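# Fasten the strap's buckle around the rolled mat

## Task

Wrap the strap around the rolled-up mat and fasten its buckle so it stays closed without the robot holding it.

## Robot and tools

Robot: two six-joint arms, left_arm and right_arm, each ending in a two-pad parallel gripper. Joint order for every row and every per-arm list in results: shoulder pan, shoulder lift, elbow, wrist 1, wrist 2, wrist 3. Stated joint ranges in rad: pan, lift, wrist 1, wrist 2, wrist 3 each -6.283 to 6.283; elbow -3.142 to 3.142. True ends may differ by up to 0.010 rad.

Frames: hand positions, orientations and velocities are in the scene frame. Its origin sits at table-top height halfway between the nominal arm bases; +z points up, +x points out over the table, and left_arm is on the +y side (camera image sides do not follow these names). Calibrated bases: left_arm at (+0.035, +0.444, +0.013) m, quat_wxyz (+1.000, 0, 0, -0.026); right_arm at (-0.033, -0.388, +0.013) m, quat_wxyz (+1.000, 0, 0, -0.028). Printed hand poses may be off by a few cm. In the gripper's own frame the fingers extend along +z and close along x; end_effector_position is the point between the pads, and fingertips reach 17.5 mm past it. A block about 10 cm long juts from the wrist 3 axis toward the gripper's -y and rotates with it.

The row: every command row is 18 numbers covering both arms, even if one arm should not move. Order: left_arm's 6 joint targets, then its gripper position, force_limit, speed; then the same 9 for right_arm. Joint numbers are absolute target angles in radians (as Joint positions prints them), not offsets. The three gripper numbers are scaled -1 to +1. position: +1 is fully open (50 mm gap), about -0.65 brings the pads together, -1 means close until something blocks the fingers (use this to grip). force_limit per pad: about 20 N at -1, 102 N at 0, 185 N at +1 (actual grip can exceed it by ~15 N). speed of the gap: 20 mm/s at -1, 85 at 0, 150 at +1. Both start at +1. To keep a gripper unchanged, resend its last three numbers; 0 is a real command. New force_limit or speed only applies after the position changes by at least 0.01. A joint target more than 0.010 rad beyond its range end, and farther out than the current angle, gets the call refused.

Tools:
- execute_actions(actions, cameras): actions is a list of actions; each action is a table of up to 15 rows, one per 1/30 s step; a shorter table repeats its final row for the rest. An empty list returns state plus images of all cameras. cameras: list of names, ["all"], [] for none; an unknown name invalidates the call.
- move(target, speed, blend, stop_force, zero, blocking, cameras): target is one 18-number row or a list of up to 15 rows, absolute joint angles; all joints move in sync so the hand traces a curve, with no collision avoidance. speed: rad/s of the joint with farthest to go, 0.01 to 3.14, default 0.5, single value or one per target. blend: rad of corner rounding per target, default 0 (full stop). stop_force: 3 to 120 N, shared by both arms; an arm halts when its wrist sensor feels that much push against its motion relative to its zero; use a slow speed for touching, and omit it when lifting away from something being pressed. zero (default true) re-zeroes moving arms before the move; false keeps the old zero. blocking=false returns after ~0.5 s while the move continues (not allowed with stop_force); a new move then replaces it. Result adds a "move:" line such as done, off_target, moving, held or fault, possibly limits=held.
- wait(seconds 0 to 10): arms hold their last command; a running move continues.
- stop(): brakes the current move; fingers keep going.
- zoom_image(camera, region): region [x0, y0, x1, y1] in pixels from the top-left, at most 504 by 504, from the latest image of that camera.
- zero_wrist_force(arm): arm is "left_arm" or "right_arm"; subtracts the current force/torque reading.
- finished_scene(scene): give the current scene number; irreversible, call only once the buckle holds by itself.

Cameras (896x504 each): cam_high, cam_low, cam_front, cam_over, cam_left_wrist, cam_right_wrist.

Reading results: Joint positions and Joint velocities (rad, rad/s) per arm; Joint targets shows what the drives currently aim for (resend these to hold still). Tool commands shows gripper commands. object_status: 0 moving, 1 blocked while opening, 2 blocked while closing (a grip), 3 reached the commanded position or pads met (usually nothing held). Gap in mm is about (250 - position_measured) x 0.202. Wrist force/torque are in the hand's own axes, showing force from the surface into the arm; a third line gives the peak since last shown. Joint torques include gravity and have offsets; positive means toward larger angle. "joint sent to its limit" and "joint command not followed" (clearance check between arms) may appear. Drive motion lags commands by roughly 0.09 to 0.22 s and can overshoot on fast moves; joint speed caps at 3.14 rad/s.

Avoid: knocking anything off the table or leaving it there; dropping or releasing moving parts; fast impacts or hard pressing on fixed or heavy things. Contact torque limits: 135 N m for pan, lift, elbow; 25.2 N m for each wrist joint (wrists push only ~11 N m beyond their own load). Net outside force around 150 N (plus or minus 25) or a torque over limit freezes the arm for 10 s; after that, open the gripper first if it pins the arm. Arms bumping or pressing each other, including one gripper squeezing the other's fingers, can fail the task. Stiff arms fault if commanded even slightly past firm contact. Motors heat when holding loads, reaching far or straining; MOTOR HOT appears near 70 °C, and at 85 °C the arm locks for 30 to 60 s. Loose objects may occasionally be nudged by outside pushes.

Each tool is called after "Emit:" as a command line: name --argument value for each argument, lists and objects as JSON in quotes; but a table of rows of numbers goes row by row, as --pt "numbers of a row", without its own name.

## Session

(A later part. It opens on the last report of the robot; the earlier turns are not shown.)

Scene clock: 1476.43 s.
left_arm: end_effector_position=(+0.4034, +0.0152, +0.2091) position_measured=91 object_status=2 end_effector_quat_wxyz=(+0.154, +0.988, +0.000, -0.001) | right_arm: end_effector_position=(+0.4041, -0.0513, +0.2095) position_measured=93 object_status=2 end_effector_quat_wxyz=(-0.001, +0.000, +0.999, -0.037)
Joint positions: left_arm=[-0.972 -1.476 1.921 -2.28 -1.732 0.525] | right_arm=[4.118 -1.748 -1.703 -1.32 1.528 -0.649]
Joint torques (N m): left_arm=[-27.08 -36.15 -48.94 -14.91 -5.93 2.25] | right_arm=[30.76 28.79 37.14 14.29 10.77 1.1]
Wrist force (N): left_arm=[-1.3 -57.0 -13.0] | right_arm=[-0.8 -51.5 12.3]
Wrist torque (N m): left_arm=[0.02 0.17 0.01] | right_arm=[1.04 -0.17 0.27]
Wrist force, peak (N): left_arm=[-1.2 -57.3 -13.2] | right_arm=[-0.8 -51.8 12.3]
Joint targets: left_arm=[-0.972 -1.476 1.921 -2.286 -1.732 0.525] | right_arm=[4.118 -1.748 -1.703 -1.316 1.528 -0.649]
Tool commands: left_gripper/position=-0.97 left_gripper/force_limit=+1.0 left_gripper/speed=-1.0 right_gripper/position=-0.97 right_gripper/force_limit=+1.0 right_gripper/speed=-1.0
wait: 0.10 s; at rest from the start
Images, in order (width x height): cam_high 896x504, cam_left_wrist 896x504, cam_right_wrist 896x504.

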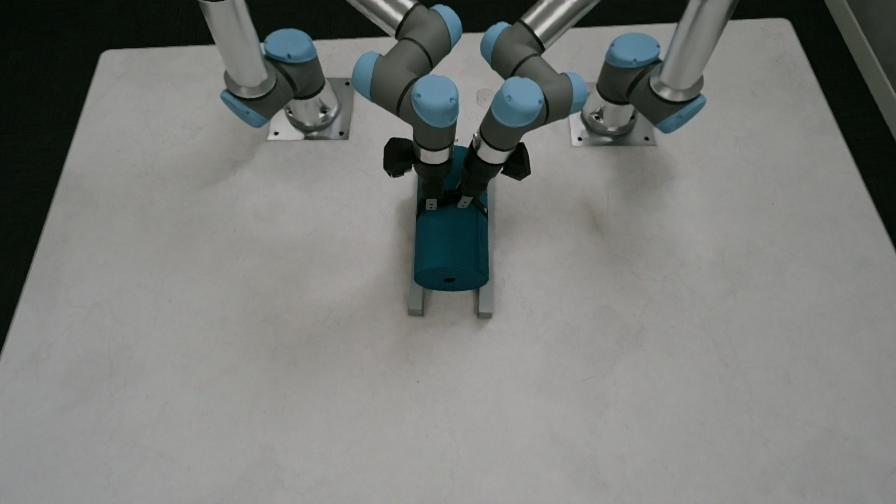

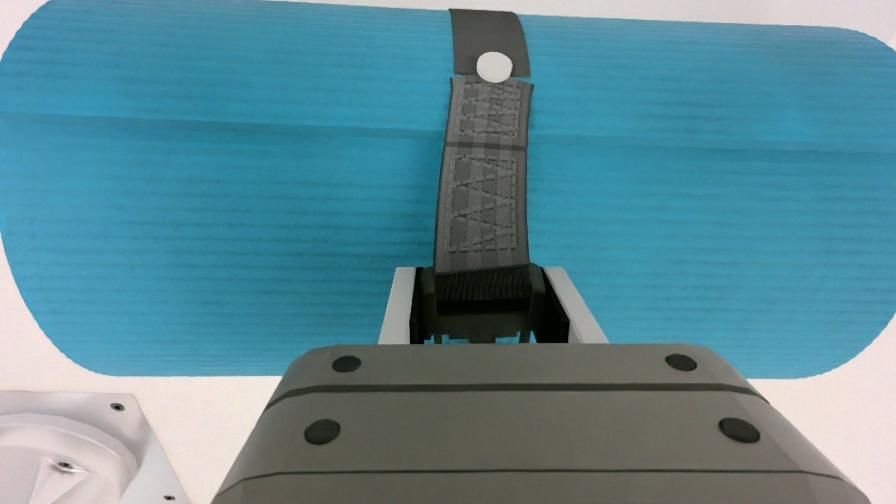

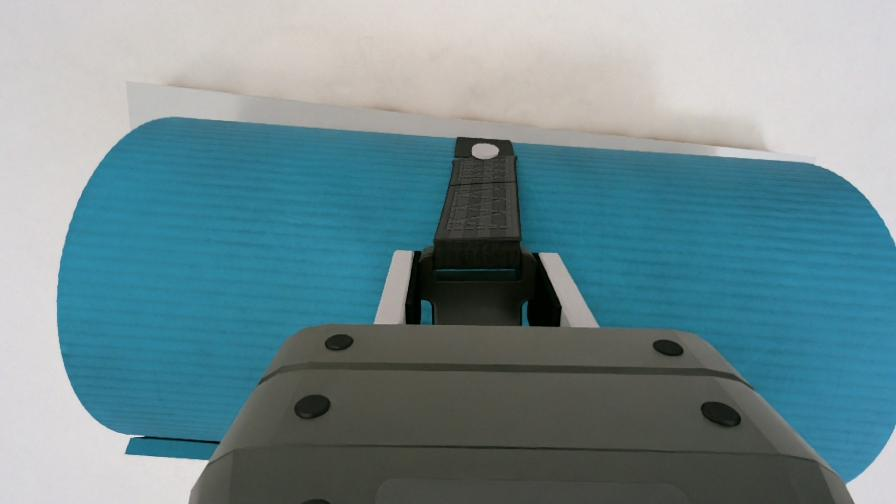

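Emit:
move --target '[-0.9618,-1.4575,1.965,-2.4552,-1.7961,0.5138,-0.97,1,-1,4.1184,-1.7482,-1.7034,-1.3164,1.5285,-0.649,-0.97,1,-1]' --speed 0.05 --stop_force 45 --cameras '["cam_front","cam_high"]'

Emit:
zoom_image --camera "cam_front" --region '[320, 120, 520, 240]'

Emit:
zoom_image --camera "cam_high" --region '[410, 150, 510, 240]'

Scene clock: 1486.87 s.
left_arm: end_effector_position=(+0.3970, +0.0055, +0.1970) position_measured=91 object_status=2 end_effector_quat_wxyz=(+0.189, +0.982, +0.004, -0.017) | right_arm: end_effector_position=(+0.3973, -0.0602, +0.2062) position_measured=93 object_status=2 end_effector_quat_wxyz=(-0.014, +0.000, +0.998, -0.053)
Joint positions: left_arm=[-0.962 -1.457 1.965 -2.39 -1.796 0.514] | right_arm=[4.118 -1.748 -1.703 -1.362 1.528 -0.649]
Joint torques (N m): left_arm=[-21.08 -31.16 -49.26 -14.73 -4.38 -0.28] | right_arm=[31.52 35.35 44.76 14.35 10.74 1.01]
Wrist force (N): left_arm=[-7.2 -57.8 -24.2] | right_arm=[-8.6 -53.2 15.7]
Wrist torque (N m): left_arm=[-0.23 0.10 0.23] | right_arm=[1.55 -0.31 0.49]
Wrist force, peak (N): left_arm=[-11.4 -57.8 -26.7] | right_arm=[-11.8 -54.7 21.5]
Joint targets: left_arm=[-0.962 -1.457 1.965 -2.455 -1.796 0.514] | right_arm=[4.118 -1.748 -1.703 -1.316 1.528 -0.649]
move: off_target (left_arm, right_arm); left_arm: the wrist 1 is farthest, 0.065 rad from its target; right_arm: the wrist 1 is farthest, 0.046 rad from its target
Images, in order (width x height): cam_high 896x504, cam_front 896x504.

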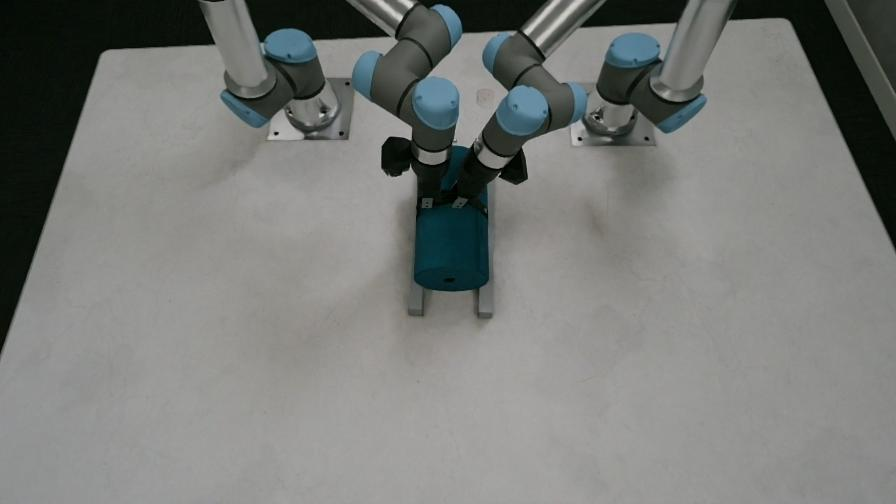

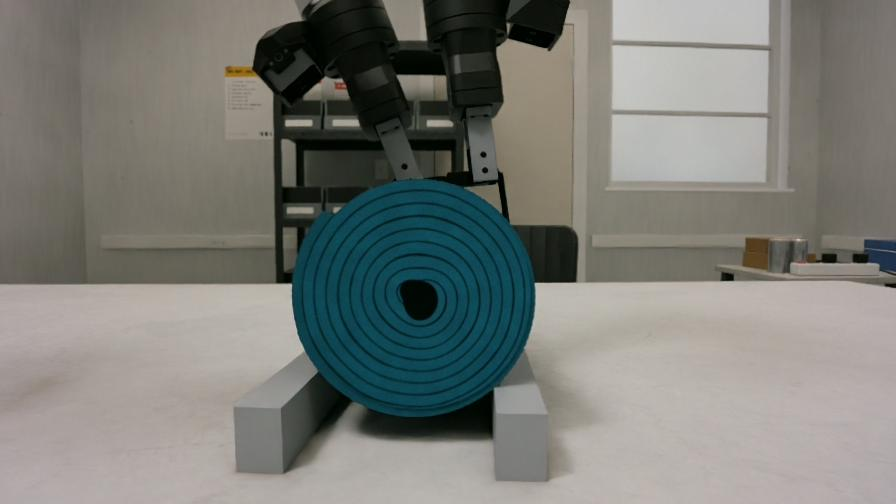

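Scaled by 2.520.

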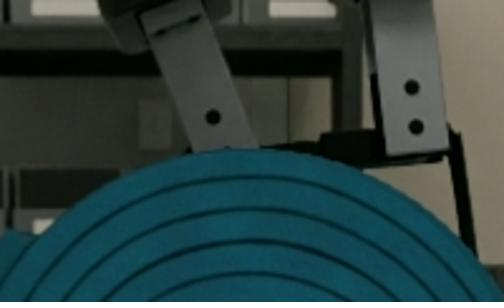

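Scaled by 5.040.

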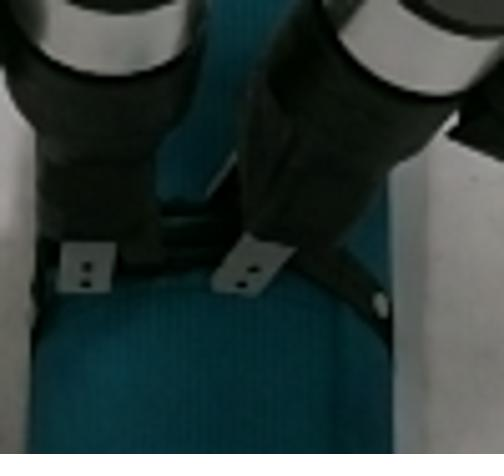

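Emit:
move --pt "-0.9721 -1.4765 1.9208 -2.2858 -1.7321 0.5246 -0.97 1 -1 4.1184 -1.7482 -1.7034 -1.3164 1.5285 -0.649 -0.97 1 -1" --pt "-0.9721 -1.4765 1.9208 -2.2858 -1.7321 0.6446 -0.97 1 -1 4.1184 -1.7482 -1.7034 -1.3164 1.5285 -0.649 -0.97 1 -1" --pt "-0.9721 -1.4765 1.9208 -2.2858 -1.7321 0.4046 -0.97 1 -1 4.1184 -1.7482 -1.7034 -1.3164 1.5285 -0.649 -0.97 1 -1" --pt "-0.9721 -1.4765 1.9208 -2.2858 -1.7321 0.5246 -0.97 1 -1 4.1184 -1.7482 -1.7034 -1.3164 1.5285 -0.649 -0.97 1 -1" --speed 0.15 --cameras '["cam_front","cam_high"]'

Emit:
zoom_image --camera "cam_front" --region '[320, 120, 520, 240]'

Emit:
zoom_image --camera "cam_high" --region '[410, 150, 510, 240]'

Scene clock: 1507.97 s.
left_arm: end_effector_position=(+0.4040, +0.0141, +0.2100) position_measured=91 object_status=2 end_effector_quat_wxyz=(+0.156, +0.988, +0.000, +0.000) | right_arm: end_effector_position=(+0.4046, -0.0504, +0.2099) position_measured=93 object_status=2 end_effector_quat_wxyz=(+0.000, +0.000, +0.999, -0.035)
Joint positions: left_arm=[-0.972 -1.477 1.921 -2.286 -1.732 0.525] | right_arm=[4.118 -1.748 -1.703 -1.316 1.529 -0.649]
Joint torques (N m): left_arm=[-3.58 -34.26 -40.12 -9.02 -3.12 -2.51] | right_arm=[0.13 21.27 29.57 3.71 -3.34 0.98]
Wrist force (N): left_arm=[4.0 -11.0 15.9] | right_arm=[5.6 -5.0 -5.2]
Wrist torque (N m): left_arm=[0.26 0.21 -0.10] | right_arm=[-0.59 -0.21 0.14]
Wrist force, peak (N): left_arm=[-11.1 -59.8 -23.2] | right_arm=[-12.2 -55.5 14.9]
Joint targets: left_arm=[-0.972 -1.476 1.921 -2.286 -1.732 0.525] | right_arm=[4.118 -1.748 -1.703 -1.316 1.528 -0.649]
move: done
Images, in order (width x height): cam_high 896x504, cam_front 896x504.

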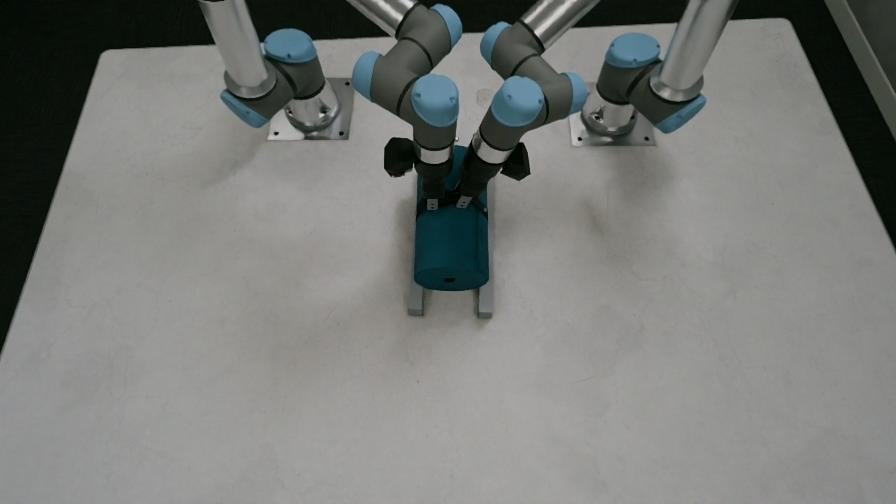

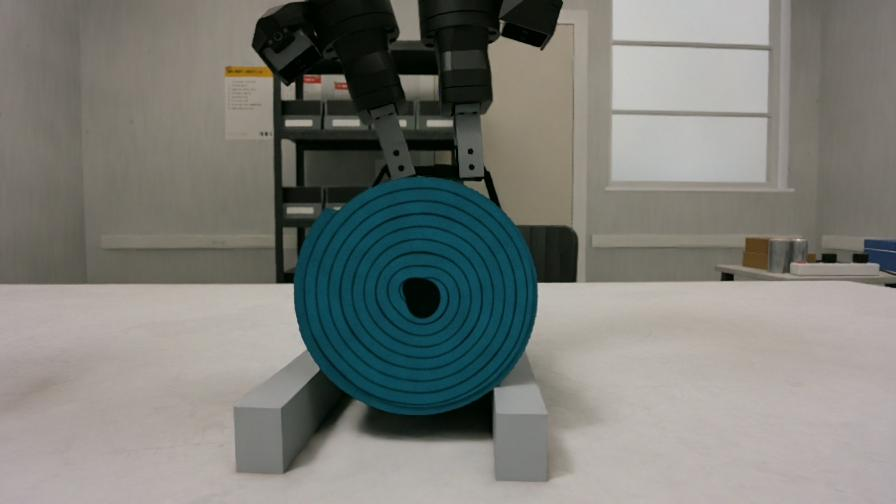

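Scaled by 2.520.

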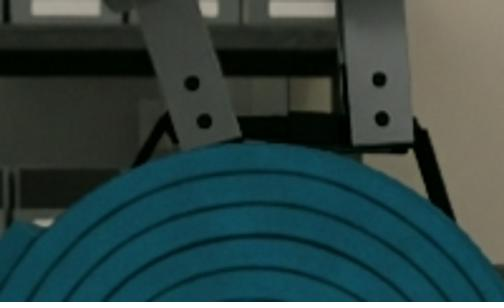

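Scaled by 5.040.

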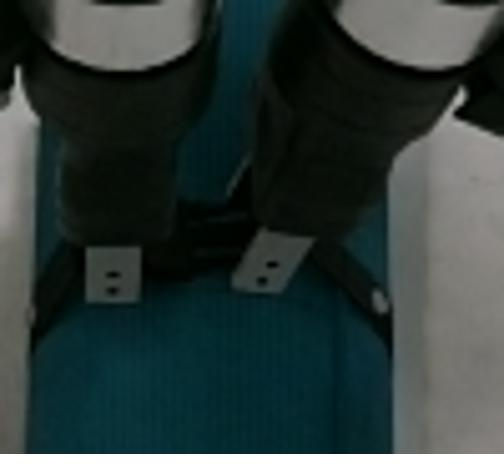

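Emit:
move --pt "-0.967 -1.467 1.9429 -2.3705 -1.7641 0.5192 -0.97 1 -1 4.1184 -1.7482 -1.7034 -1.3164 1.5285 -0.649 -0.97 1 -1" --speed 0.05 --stop_force 50 --cameras '["cam_front","cam_high"]'

Emit:
zoom_image --camera "cam_front" --region '[320, 120, 520, 240]'

Emit:
zoom_image --camera "cam_high" --region '[410, 150, 510, 240]'

Scene clock: 1515.67 s.
left_arm: end_effector_position=(+0.4042, +0.0037, +0.2088) position_measured=91 object_status=2 end_effector_quat_wxyz=(+0.187, +0.982, +0.001, +0.000) | right_arm: end_effector_position=(+0.4047, -0.0505, +0.2099) position_measured=93 object_status=2 end_effector_quat_wxyz=(+0.000, +0.000, +0.999, -0.035)
Joint positions: left_arm=[-0.967 -1.467 1.943 -2.371 -1.764 0.519] | right_arm=[4.118 -1.748 -1.703 -1.316 1.529 -0.649]
Joint torques (N m): left_arm=[-10.59 -49.22 -50.85 -10.04 -4.83 -1.28] | right_arm=[11.33 19.18 29.91 6.79 2.72 0.93]
Wrist force (N): left_arm=[6.1 -32.6 19.6] | right_arm=[7.7 -22.6 -15.2]
Wrist torque (N m): left_arm=[0.44 0.25 -0.12] | right_arm=[-0.82 -0.15 0.07]
Wrist force, peak (N): left_arm=[5.9 -34.5 18.9] | right_arm=[7.2 -24.5 -15.5]
Joint targets: left_arm=[-0.967 -1.467 1.943 -2.370 -1.764 0.519] | right_arm=[4.118 -1.748 -1.703 -1.316 1.528 -0.649]
move: done
Images, in order (width x height): cam_high 896x504, cam_front 896x504.

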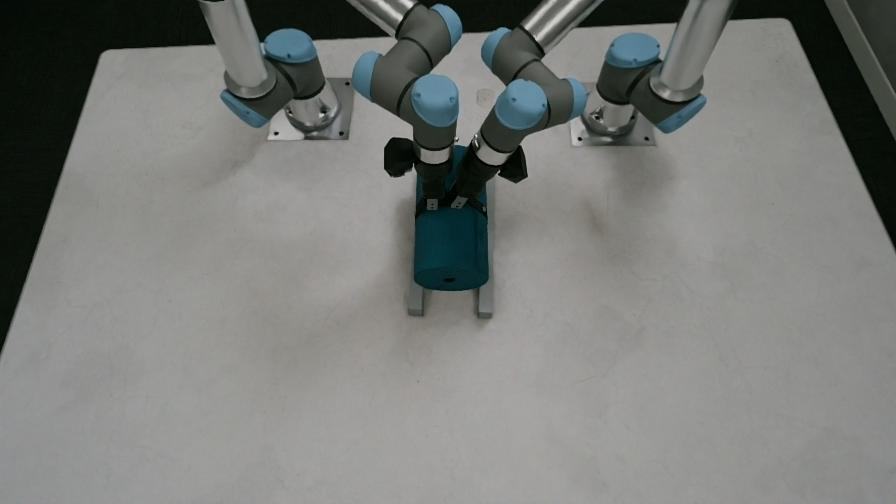

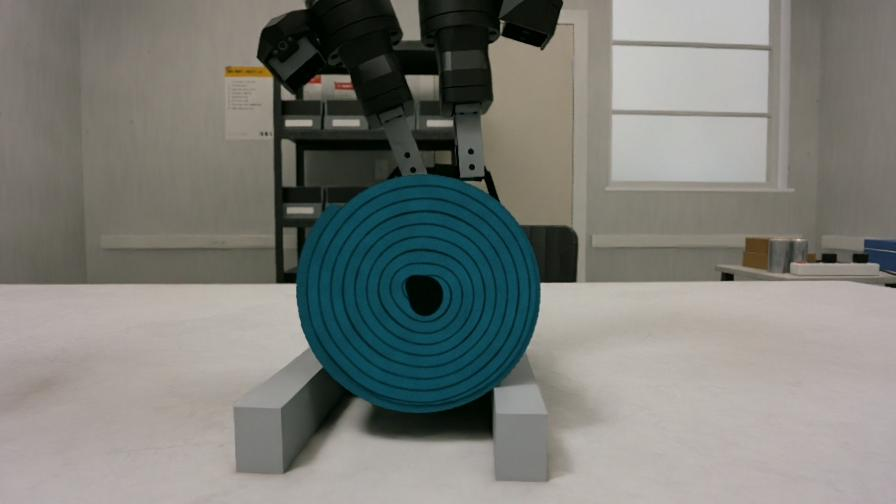

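Scaled by 2.520.

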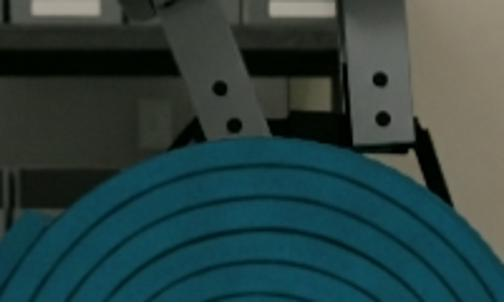

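Scaled by 5.040.

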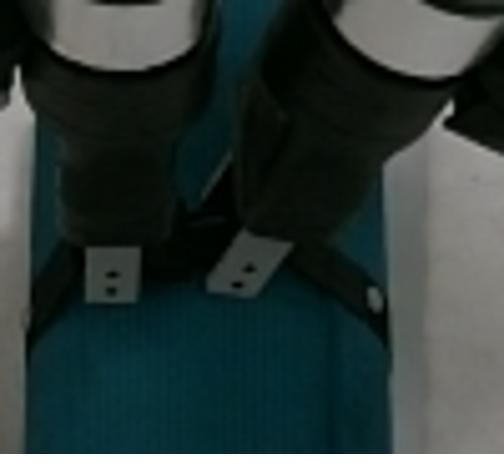

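Emit:
move --pt "-0.9618 -1.4575 1.965 -2.4552 -1.7961 0.5138 -0.97 1 -1 4.1184 -1.7482 -1.7034 -1.3164 1.5285 -0.649 -0.97 1 -1" --speed 0.05 --stop_force 50 --cameras '["cam_front","cam_high","cam_right_wrist","cam_left_wrist"]'

Emit:
zoom_image --camera "cam_front" --region '[320, 120, 520, 240]'

Emit:
zoom_image --camera "cam_high" --region '[410, 150, 510, 240]'

Scene clock: 1523.00 s.
left_arm: end_effector_position=(+0.4048, -0.0052, +0.2083) position_measured=91 object_status=2 end_effector_quat_wxyz=(+0.215, +0.977, +0.001, +0.001) | right_arm: end_effector_position=(+0.4047, -0.0505, +0.2099) position_measured=93 object_status=2 end_effector_quat_wxyz=(+0.000, +0.000, +0.999, -0.035)
Joint positions: left_arm=[-0.962 -1.457 1.965 -2.454 -1.792 0.514] | right_arm=[4.118 -1.748 -1.703 -1.316 1.528 -0.649]
Joint torques (N m): left_arm=[-23.31 -52.27 -55.36 -15.15 -11.79 -0.3] | right_arm=[2.91 19.74 29.75 12.83 2.75 0.82]
Wrist force (N): left_arm=[17.7 -51.6 11.3] | right_arm=[18.8 -40.1 -15.6]
Wrist torque (N m): left_arm=[0.72 0.29 -0.27] | right_arm=[-0.18 -0.07 -0.22]
Wrist force, peak (N): left_arm=[17.4 -53.2 7.0] | right_arm=[18.1 -43.1 -11.2]
Joint targets: left_arm=[-0.962 -1.457 1.965 -2.455 -1.796 0.514] | right_arm=[4.118 -1.748 -1.703 -1.316 1.528 -0.649]
move: done
Images, in order (width x height): cam_high 896x504, cam_front 896x504, cam_left_wrist 896x504, cam_right_wrist 896x504.

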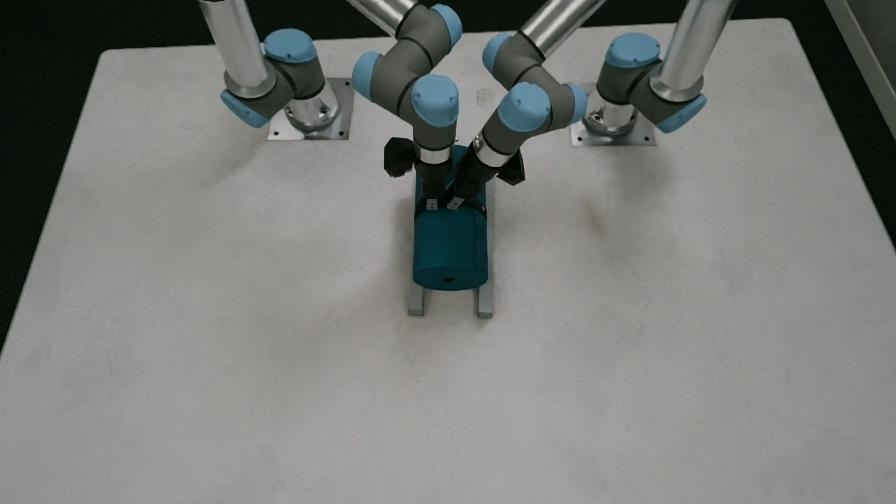

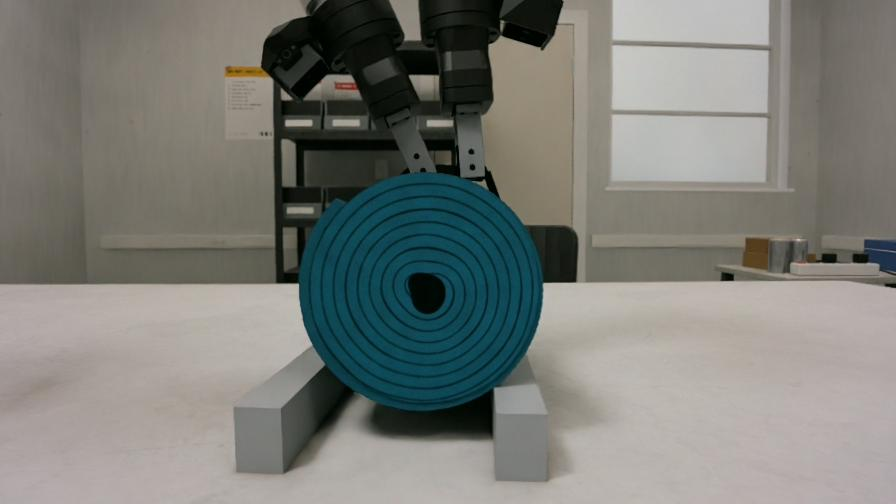

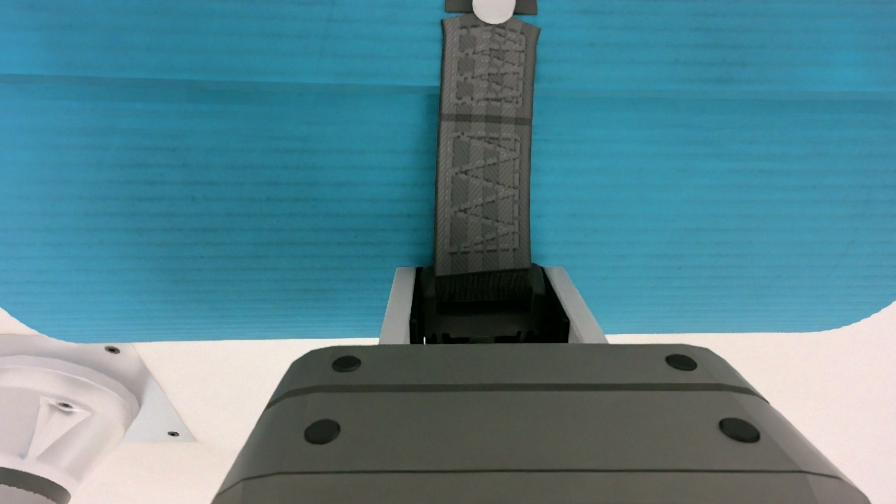

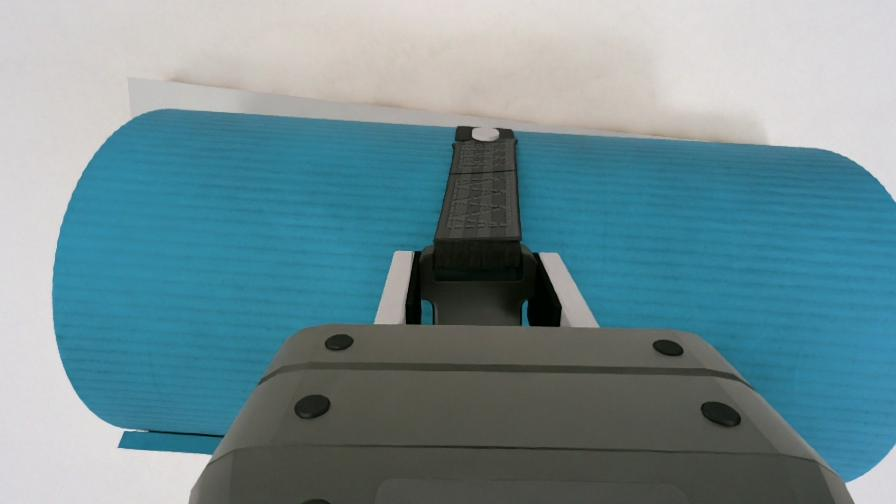

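Scaled by 2.520.

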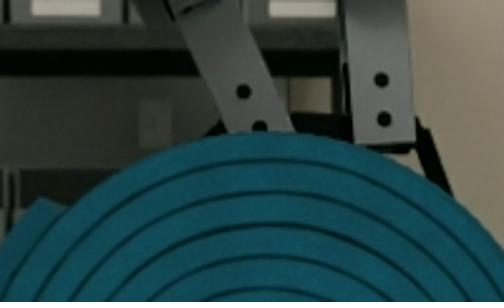

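Scaled by 5.040.

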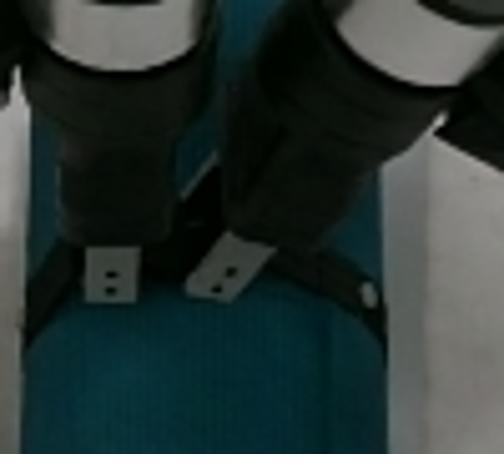

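Emit:
move --pt "-0.9615 -1.4567 1.9665 -2.461 -1.798 0.6235 -0.97 1 -1 4.1184 -1.7482 -1.7034 -1.3164 1.5285 -0.649 -0.97 1 -1" --pt "-0.961 -1.456 1.968 -2.467 -1.800 0.4135 -0.97 1 -1 4.1184 -1.7482 -1.7034 -1.3164 1.5285 -0.649 -0.97 1 -1" --pt "-0.9605 -1.455 1.970 -2.474 -1.803 0.6135 -0.97 1 -1 4.1184 -1.7482 -1.7034 -1.3164 1.5285 -0.649 -0.97 1 -1" --pt "-0.960 -1.4537 1.974 -2.489 -1.809 0.4135 -0.97 1 -1 4.1184 -1.7482 -1.7034 -1.3164 1.5285 -0.649 -0.97 1 -1" --pt "-0.960 -1.4537 1.974 -2.489 -1.809 0.512 -0.97 1 -1 4.1184 -1.7482 -1.7034 -1.3164 1.5285 -0.649 -0.97 1 -1" --speed 0.2 --cameras '["cam_front","cam_high","cam_over"]'

Scene clock: 1561.07 s.
left_arm: end_effector_position=(+0.4043, -0.0091, +0.2087) position_measured=91 object_status=2 end_effector_quat_wxyz=(+0.228, +0.974, +0.000, +0.001) | right_arm: end_effector_position=(+0.4046, -0.0504, +0.2099) position_measured=93 object_status=2 end_effector_quat_wxyz=(+0.000, +0.000, +0.999, -0.035)
Joint positions: left_arm=[-0.96 -1.454 1.974 -2.489 -1.806 0.512] | right_arm=[4.118 -1.748 -1.703 -1.316 1.529 -0.649]
Joint torques (N m): left_arm=[-34.97 -39.5 -40.81 -7.47 -11.79 -1.06] | right_arm=[-1.52 20.3 30.02 14.4 -5.68 0.38]
Wrist force (N): left_arm=[33.3 -37.5 7.2] | right_arm=[33.7 -28.3 -7.0]
Wrist torque (N m): left_arm=[0.11 0.36 -1.16] | right_arm=[-0.45 -0.25 0.08]
Wrist force, peak (N): left_arm=[30.1 -47.0 15.9] | right_arm=[34.1 -32.8 -17.2]
Joint targets: left_arm=[-0.960 -1.454 1.974 -2.489 -1.809 0.512] | right_arm=[4.118 -1.748 -1.703 -1.316 1.528 -0.649]
move: done
Images, in order (width x height): cam_high 896x504, cam_front 896x504, cam_over 896x504.

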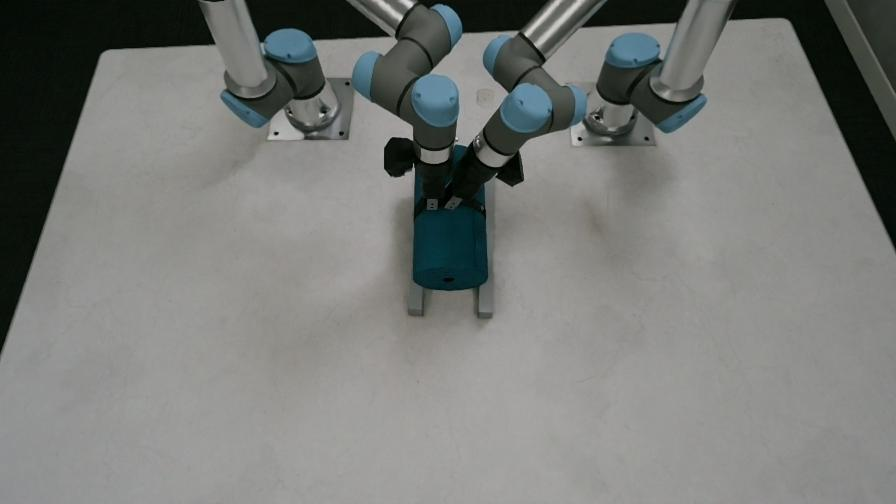

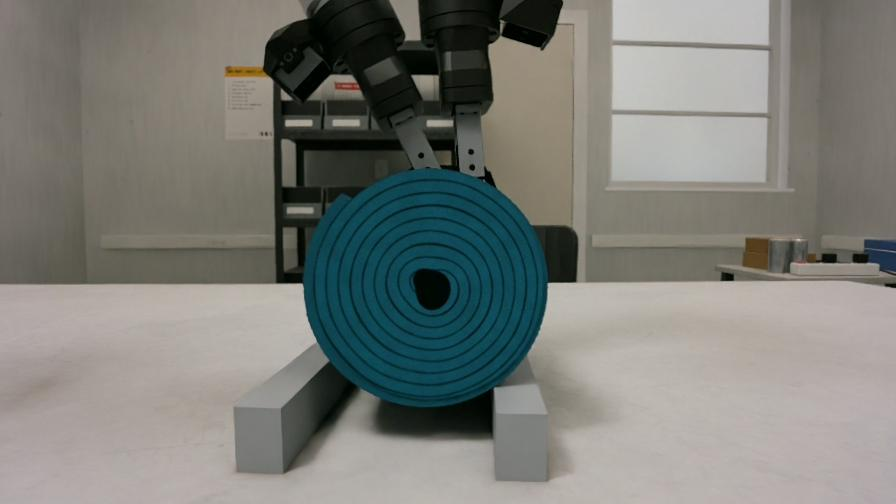

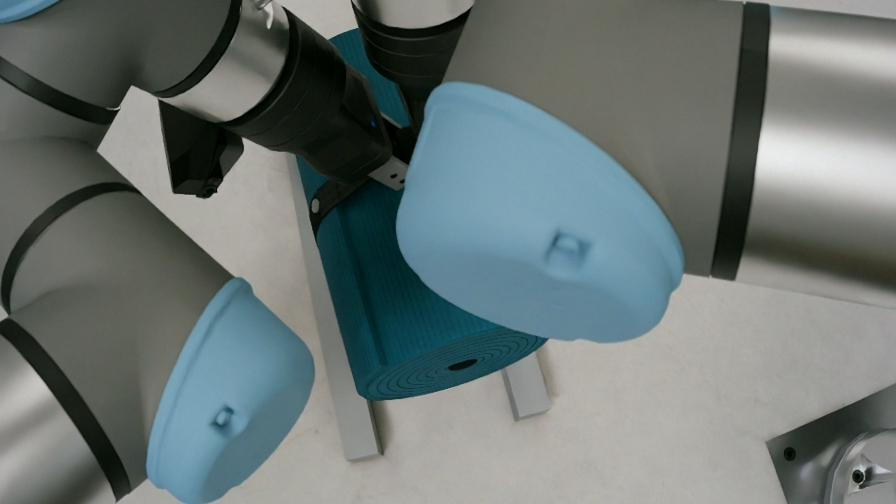

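Emit:
move --target '[-0.9635,-1.461,1.9555,-2.419,-1.7825,0.5160,-0.97,1,-1,4.1184,-1.7482,-1.7034,-1.3164,1.5285,-0.649,-0.97,1,-1]' --speed 0.1 --cameras '["cam_front"]'

Emit:
zoom_image --camera "cam_front" --region '[360, 120, 520, 210]'

Scene clock: 1564.53 s.
left_arm: end_effector_position=(+0.4045, -0.0017, +0.2085) position_measured=91 object_status=2 end_effector_quat_wxyz=(+0.203, +0.979, +0.001, +0.000) end_effector_velocity=(+0.001, -0.001, +0.000) end_effector_angular_velocity=(-0.005, -0.001, +0.000) | right_arm: end_effector_position=(+0.4047, -0.0506, +0.2098) position_measured=93 object_status=2 end_effector_quat_wxyz=(+0.000, +0.000, +0.999, -0.035)
Joint positions: left_arm=[-0.963 -1.461 1.955 -2.419 -1.782 0.516] | right_arm=[4.118 -1.748 -1.703 -1.317 1.528 -0.649]
Joint velocities: left_arm=[0.001 0.001 0 -0.006 -0.002 0] | right_arm=[within noise]
Joint torques (N m): left_arm=[-14.68 -33.95 -17.84 -5.28 -7.37 2.36] | right_arm=[-9.52 27.62 19.6 7.03 -7.52 0.4]
Wrist force (N): left_arm=[19.4 -2.7 9.0] | right_arm=[20.4 4.2 3.3]
Wrist torque (N m): left_arm=[-0.07 0.35 -0.51] | right_arm=[-0.20 -0.07 -0.20]
Wrist force, peak (N): left_arm=[23.2 46.0 34.0] | right_arm=[23.7 55.1 -4.5]
Joint targets: left_arm=[-0.964 -1.461 1.956 -2.419 -1.782 0.516] | right_arm=[4.118 -1.748 -1.703 -1.316 1.528 -0.649]
move: done
Images, in order (width x height): cam_front 896x504.

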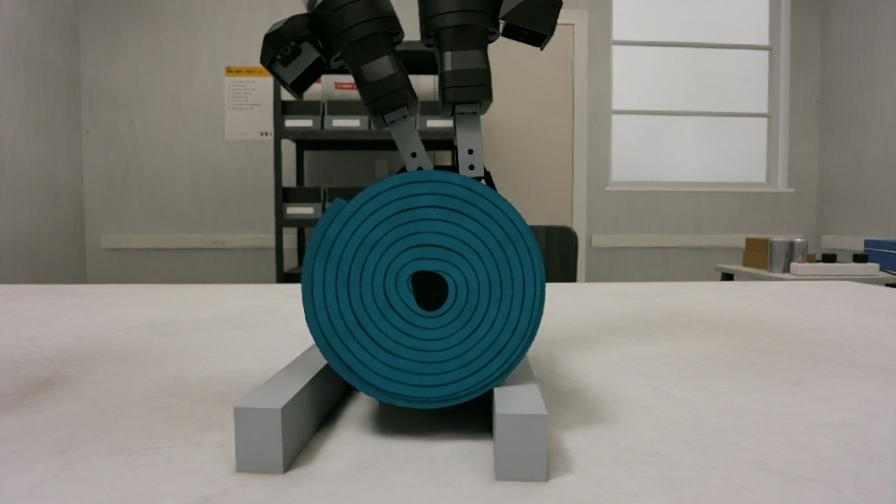

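Scaled by 3.150.

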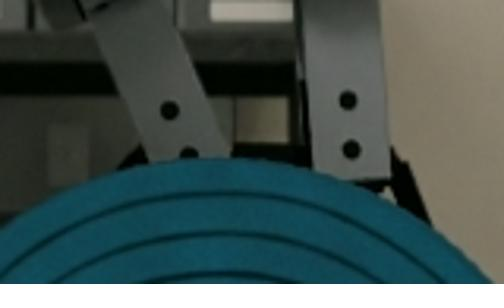

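Emit:
move --pt "-0.9618 -1.4575 1.965 -2.4552 -1.7961 0.6138 -0.97 1 -1 4.1184 -1.7482 -1.7034 -1.3164 1.5285 -0.649 -0.97 1 -1" --pt "-0.9609 -1.4555 1.9695 -2.472 -1.8025 0.4135 -0.97 1 -1 4.1184 -1.7482 -1.7034 -1.3164 1.5285 -0.649 -0.97 1 -1" --pt "-0.960 -1.4537 1.974 -2.489 -1.809 0.5935 -0.97 1 -1 4.1184 -1.7482 -1.7034 -1.3164 1.5285 -0.649 -0.97 1 -1" --pt "-0.959 -1.452 1.9785 -2.506 -1.8155 0.451 -0.97 1 -1 4.1184 -1.7482 -1.7034 -1.3164 1.5285 -0.649 -0.97 1 -1" --pt "-0.958 -1.450 1.983 -2.523 -1.822 0.510 -0.97 1 -1 4.1184 -1.7482 -1.7034 -1.3164 1.5285 -0.649 -0.97 1 -1" --speed 0.2 --cameras '["cam_front"]'

Emit:
zoom_image --camera "cam_front" --region '[360, 120, 520, 210]'

Scene clock: 1579.00 s.
left_arm: end_effector_position=(+0.4045, -0.0114, +0.2080) position_measured=91 object_status=2 end_effector_quat_wxyz=(+0.237, +0.972, +0.000, +0.002) | right_arm: end_effector_position=(+0.4039, -0.0514, +0.2095) position_measured=93 object_status=2 end_effector_quat_wxyz=(-0.001, +0.000, +0.999, -0.037)
Joint positions: left_arm=[-0.958 -1.45 1.983 -2.52 -1.815 0.51] | right_arm=[4.118 -1.748 -1.703 -1.321 1.529 -0.649]
Joint torques (N m): left_arm=[-23.91 -38.77 -49.77 -15.24 -11.75 -1.65] | right_arm=[22.6 18.4 38.3 14.36 3.29 0.68]
Wrist force (N): left_arm=[15.7 -57.8 -6.2] | right_arm=[17.0 -50.4 -3.7]
Wrist torque (N m): left_arm=[0.32 -0.10 -0.78] | right_arm=[0.14 -0.71 0.22]
Wrist force, peak (N): left_arm=[17.3 -58.0 -6.8] | right_arm=[18.3 -50.7 -3.9]
Joint targets: left_arm=[-0.958 -1.450 1.983 -2.523 -1.822 0.510] | right_arm=[4.118 -1.748 -1.703 -1.316 1.528 -0.649]
move: done
Images, in order (width x height): cam_front 896x504.

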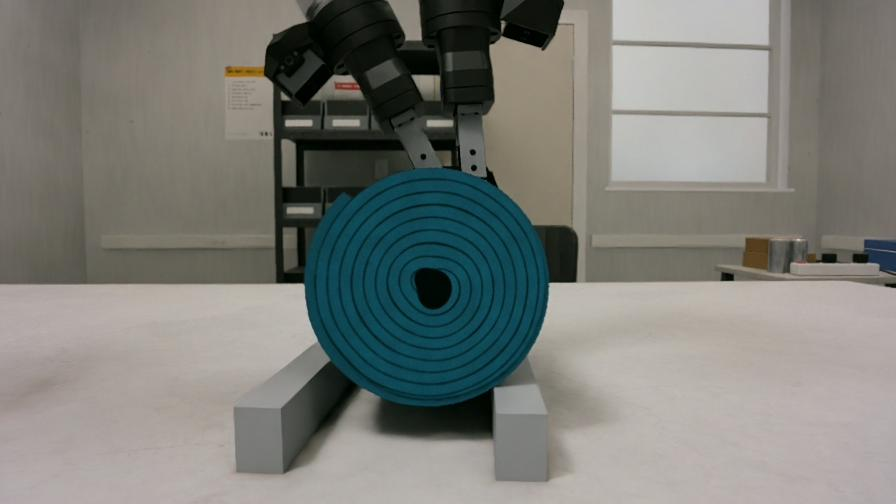

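Scaled by 3.150.

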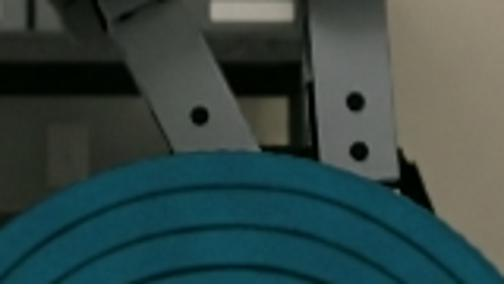

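Emit:
move --pt "-0.957 -1.448 1.987 -2.54 -1.829 0.60 -0.97 1 -1 4.1184 -1.7482 -1.7034 -1.3164 1.5285 -0.649 -0.97 1 -1" --pt "-0.957 -1.448 1.987 -2.54 -1.829 0.43 -0.97 1 -1 4.1184 -1.7482 -1.7034 -1.3164 1.5285 -0.649 -0.97 1 -1" --pt "-0.959 -1.452 1.9785 -2.506 -1.8155 0.511 -0.97 1 -1 4.1184 -1.7482 -1.7034 -1.3164 1.5285 -0.649 -0.97 1 -1" --pt "-0.9618 -1.4575 1.965 -2.4552 -1.7961 0.5138 -0.97 1 -1 4.1184 -1.7482 -1.7034 -1.3164 1.5285 -0.649 -0.97 1 -1" --speed 0.15

Emit:
move --target '[-0.9631,-1.460,1.9585,-2.431,-1.787,0.5153,-0.97,1,-1,4.1184,-1.7482,-1.7034,-1.3164,1.5285,-0.649,-0.97,1,-1]' --speed 0.05

Scene clock: 1589.07 s.
left_arm: end_effector_position=(+0.4040, -0.0060, +0.2090) position_measured=91 object_status=2 end_effector_quat_wxyz=(+0.217, +0.976, +0.000, +0.000) | right_arm: end_effector_position=(+0.4031, -0.0489, +0.2099) position_measured=93 object_status=2 end_effector_quat_wxyz=(-0.003, +0.000, +0.999, -0.032)
Joint positions: left_arm=[-0.962 -1.458 1.965 -2.456 -1.796 0.514] | right_arm=[4.119 -1.748 -1.703 -1.316 1.537 -0.649]
Joint torques (N m): left_arm=[22.19 -35.08 0.08 4.54 1.72 2.15] | right_arm=[-38.96 26.74 7.72 -8.18 -11.09 -0.92]
Wrist force (N): left_arm=[17.3 50.5 32.8] | right_arm=[18.1 59.2 -0.2]
Wrist torque (N m): left_arm=[-0.21 0.19 -1.23] | right_arm=[-1.10 -0.52 0.67]
Wrist force, peak (N): left_arm=[18.3 52.8 33.6] | right_arm=[19.0 61.3 -0.3]
Joint targets: left_arm=[-0.962 -1.457 1.965 -2.455 -1.796 0.514] | right_arm=[4.118 -1.748 -1.703 -1.316 1.528 -0.649]
move: done

Scene clock: 1589.80 s.
left_arm: end_effector_position=(+0.4050, -0.0044, +0.2100) position_measured=91 object_status=2 end_effector_quat_wxyz=(+0.211, +0.978, +0.000, +0.002) | right_arm: end_effector_position=(+0.4039, -0.0475, +0.2104) position_measured=93 object_status=2 end_effector_quat_wxyz=(-0.002, +0.000, +1.000, -0.029)
Joint positions: left_arm=[-0.963 -1.46 1.958 -2.438 -1.787 0.515] | right_arm=[4.118 -1.748 -1.703 -1.309 1.538 -0.649]
Joint torques (N m): left_arm=[11.59 -44.01 -3.42 7.22 3.31 2.88] | right_arm=[-41.37 37.61 -3.29 -8.39 -11.19 -0.84]
Wrist force (N): left_arm=[13.7 57.9 37.2] | right_arm=[15.2 66.4 -1.4]
Wrist torque (N m): left_arm=[-0.28 0.14 -1.02] | right_arm=[-1.33 -0.52 0.55]
Wrist force, peak (N): left_arm=[13.9 58.3 36.9] | right_arm=[14.5 67.4 0.1]
Joint targets: left_arm=[-0.963 -1.460 1.958 -2.431 -1.787 0.515] | right_arm=[4.118 -1.748 -1.703 -1.316 1.528 -0.649]
move: done

Emit:
move --target '[-0.9638,-1.4615,1.954,-2.413,-1.780,0.5165,-0.97,1,-1,4.1184,-1.7482,-1.7034,-1.3164,1.5285,-0.649,-0.97,1,-1]' --speed 0.05

Scene clock: 1593.17 s.
left_arm: end_effector_position=(+0.4060, -0.0033, +0.2107) position_measured=91 object_status=2 end_effector_quat_wxyz=(+0.207, +0.978, +0.000, +0.003) | right_arm: end_effector_position=(+0.4047, -0.0464, +0.2109) position_measured=93 object_status=2 end_effector_quat_wxyz=(+0.000, +0.001, +1.000, -0.027)
Joint positions: left_arm=[-0.964 -1.462 1.954 -2.426 -1.78 0.517] | right_arm=[4.118 -1.748 -1.703 -1.304 1.538 -0.649]
Joint torques (N m): left_arm=[11.14 -45.18 -8.41 7.5 5 2.82] | right_arm=[-38.81 43.86 -0.25 -8.46 -11.12 -0.84]
Wrist force (N): left_arm=[11.3 57.8 35.3] | right_arm=[12.8 65.5 -0.4]
Wrist torque (N m): left_arm=[-0.38 0.15 -0.94] | right_arm=[-1.31 -0.49 0.54]
Wrist force, peak (N): left_arm=[14.0 57.8 37.2] | right_arm=[15.2 66.5 -1.8]
Joint targets: left_arm=[-0.964 -1.462 1.954 -2.413 -1.780 0.516] | right_arm=[4.118 -1.748 -1.703 -1.316 1.528 -0.649]
move: off_target (left_arm, right_arm); left_arm: the wrist 1 is farthest, 0.013 rad from its target; right_arm: the wrist 1 is farthest, 0.012 rad from its target

Emit:
move --pt "-0.9622 -1.4583 1.963 -2.448 -1.793 0.514 -0.97 1 -1 4.1184 -1.7482 -1.7034 -1.3164 1.5285 -0.649 -0.97 1 -1" --pt "-0.9622 -1.4503 1.976 -2.469 -1.793 0.514 -0.97 1 -1 4.1184 -1.7562 -1.7164 -1.2954 1.5285 -0.649 -0.97 1 -1" --speed 0.05 --cameras '["cam_front"]'

Emit:
zoom_image --camera "cam_front" --region '[360, 120, 520, 210]'

Scene clock: 1601.57 s.
left_arm: end_effector_position=(+0.4040, -0.0045, +0.2013) position_measured=91 object_status=2 end_effector_quat_wxyz=(+0.214, +0.977, +0.000, +0.000) | right_arm: end_effector_position=(+0.4032, -0.0474, +0.2015) position_measured=93 object_status=2 end_effector_quat_wxyz=(-0.004, +0.000, +1.000, -0.030)
Joint positions: left_arm=[-0.962 -1.45 1.976 -2.47 -1.793 0.514] | right_arm=[4.118 -1.756 -1.717 -1.292 1.54 -0.649]
Joint torques (N m): left_arm=[8.63 -22.49 -4.66 8.55 0.61 0.42] | right_arm=[-30.76 20.81 4.64 -8.89 -11.16 -0.78]
Wrist force (N): left_arm=[20.9 42.4 -0.2] | right_arm=[22.6 57.4 -24.1]
Wrist torque (N m): left_arm=[0.90 -0.77 -1.10] | right_arm=[-1.08 -0.42 0.47]
Wrist force, peak (N): left_arm=[14.9 58.1 35.0] | right_arm=[16.2 65.8 0.7]
Joint targets: left_arm=[-0.962 -1.450 1.976 -2.469 -1.793 0.514] | right_arm=[4.118 -1.756 -1.716 -1.295 1.528 -0.649]
move: off_target (right_arm); right_arm: the wrist 2 is farthest, 0.012 rad from its target
Images, in order (width x height): cam_front 896x504.

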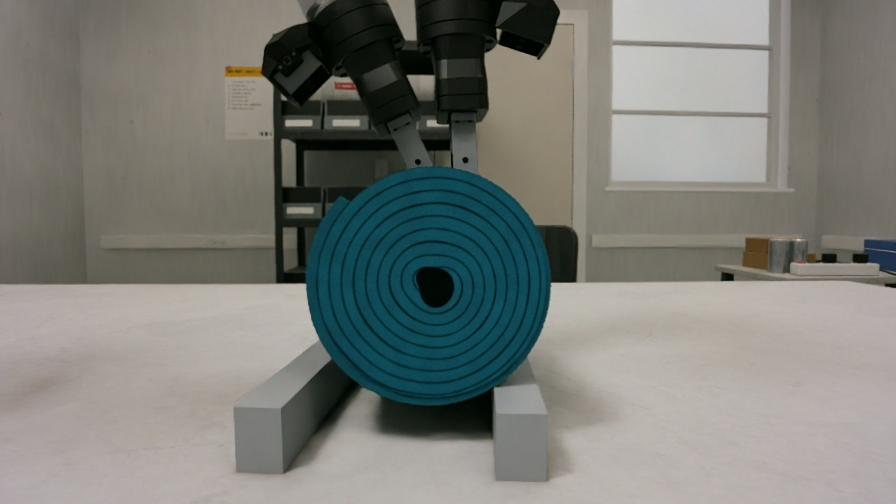

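Scaled by 3.150.

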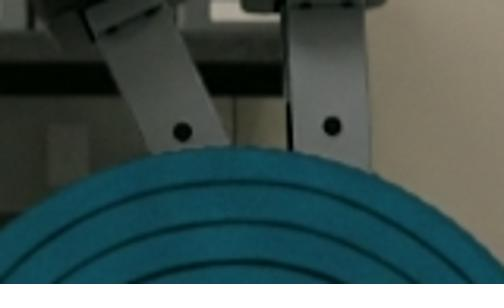

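Emit:
move --target '[-0.9613,-1.4505,1.977,-2.4745,-1.7985,0.513,-0.97,1,-1,4.1184,-1.7542,-1.7132,-1.3006,1.5285,-0.649,-0.97,1,-1]' --speed 0.05

Scene clock: 1605.93 s.
left_arm: end_effector_position=(+0.4035, -0.0055, +0.2022) position_measured=91 object_status=2 end_effector_quat_wxyz=(+0.217, +0.976, +0.000, -0.001) | right_arm: end_effector_position=(+0.4027, -0.0481, +0.2034) position_measured=93 object_status=2 end_effector_quat_wxyz=(-0.005, +0.000, +1.000, -0.031)
Joint positions: left_arm=[-0.961 -1.45 1.977 -2.475 -1.799 0.513] | right_arm=[4.118 -1.754 -1.713 -1.3 1.54 -0.649]
Joint torques (N m): left_arm=[12.27 -31.01 8.02 7.45 -0.06 -1.57] | right_arm=[-33.42 39.35 16.74 -6.83 -11.23 -0.85]
Wrist force (N): left_arm=[20.2 42.9 0.5] | right_arm=[17.0 51.6 -6.8]
Wrist torque (N m): left_arm=[0.33 -0.37 -0.97] | right_arm=[-0.88 -0.46 0.57]
Wrist force, peak (N): left_arm=[20.6 43.4 2.9] | right_arm=[22.6 57.4 -23.9]
Joint targets: left_arm=[-0.961 -1.451 1.977 -2.474 -1.798 0.513] | right_arm=[4.118 -1.754 -1.713 -1.301 1.528 -0.649]
move: off_target (right_arm); right_arm: the wrist 2 is farthest, 0.012 rad from its target

Emit:
move --target '[-0.9602,-1.4483,1.9825,-2.4925,-1.805,0.5125,-0.97,1,-1,4.1184,-1.7542,-1.7132,-1.3006,1.5285,-0.649,-0.97,1,-1]' --speed 0.05

Scene clock: 1608.37 s.
left_arm: end_effector_position=(+0.4033, -0.0069, +0.2017) position_measured=91 object_status=2 end_effector_quat_wxyz=(+0.223, +0.975, +0.000, -0.001) | right_arm: end_effector_position=(+0.4029, -0.0485, +0.2034) position_measured=93 object_status=2 end_effector_quat_wxyz=(-0.004, +0.000, +0.999, -0.032)
Joint positions: left_arm=[-0.96 -1.448 1.983 -2.493 -1.805 0.512] | right_arm=[4.118 -1.754 -1.713 -1.301 1.538 -0.649]
Joint torques (N m): left_arm=[-11.11 2.55 1.98 6.89 -4.26 -1.32] | right_arm=[-21.91 35.76 17.46 1.29 -11.22 -0.72]
Wrist force (N): left_arm=[23.8 15.6 -41.7] | right_arm=[22.7 26.0 -10.9]
Wrist torque (N m): left_arm=[0.79 -1.02 -1.14] | right_arm=[-0.28 -0.38 0.49]
Wrist force, peak (N): left_arm=[23.8 15.6 -41.7] | right_arm=[17.2 51.8 -7.4]
Joint targets: left_arm=[-0.960 -1.448 1.982 -2.493 -1.805 0.512] | right_arm=[4.118 -1.754 -1.713 -1.301 1.528 -0.649]
move: done


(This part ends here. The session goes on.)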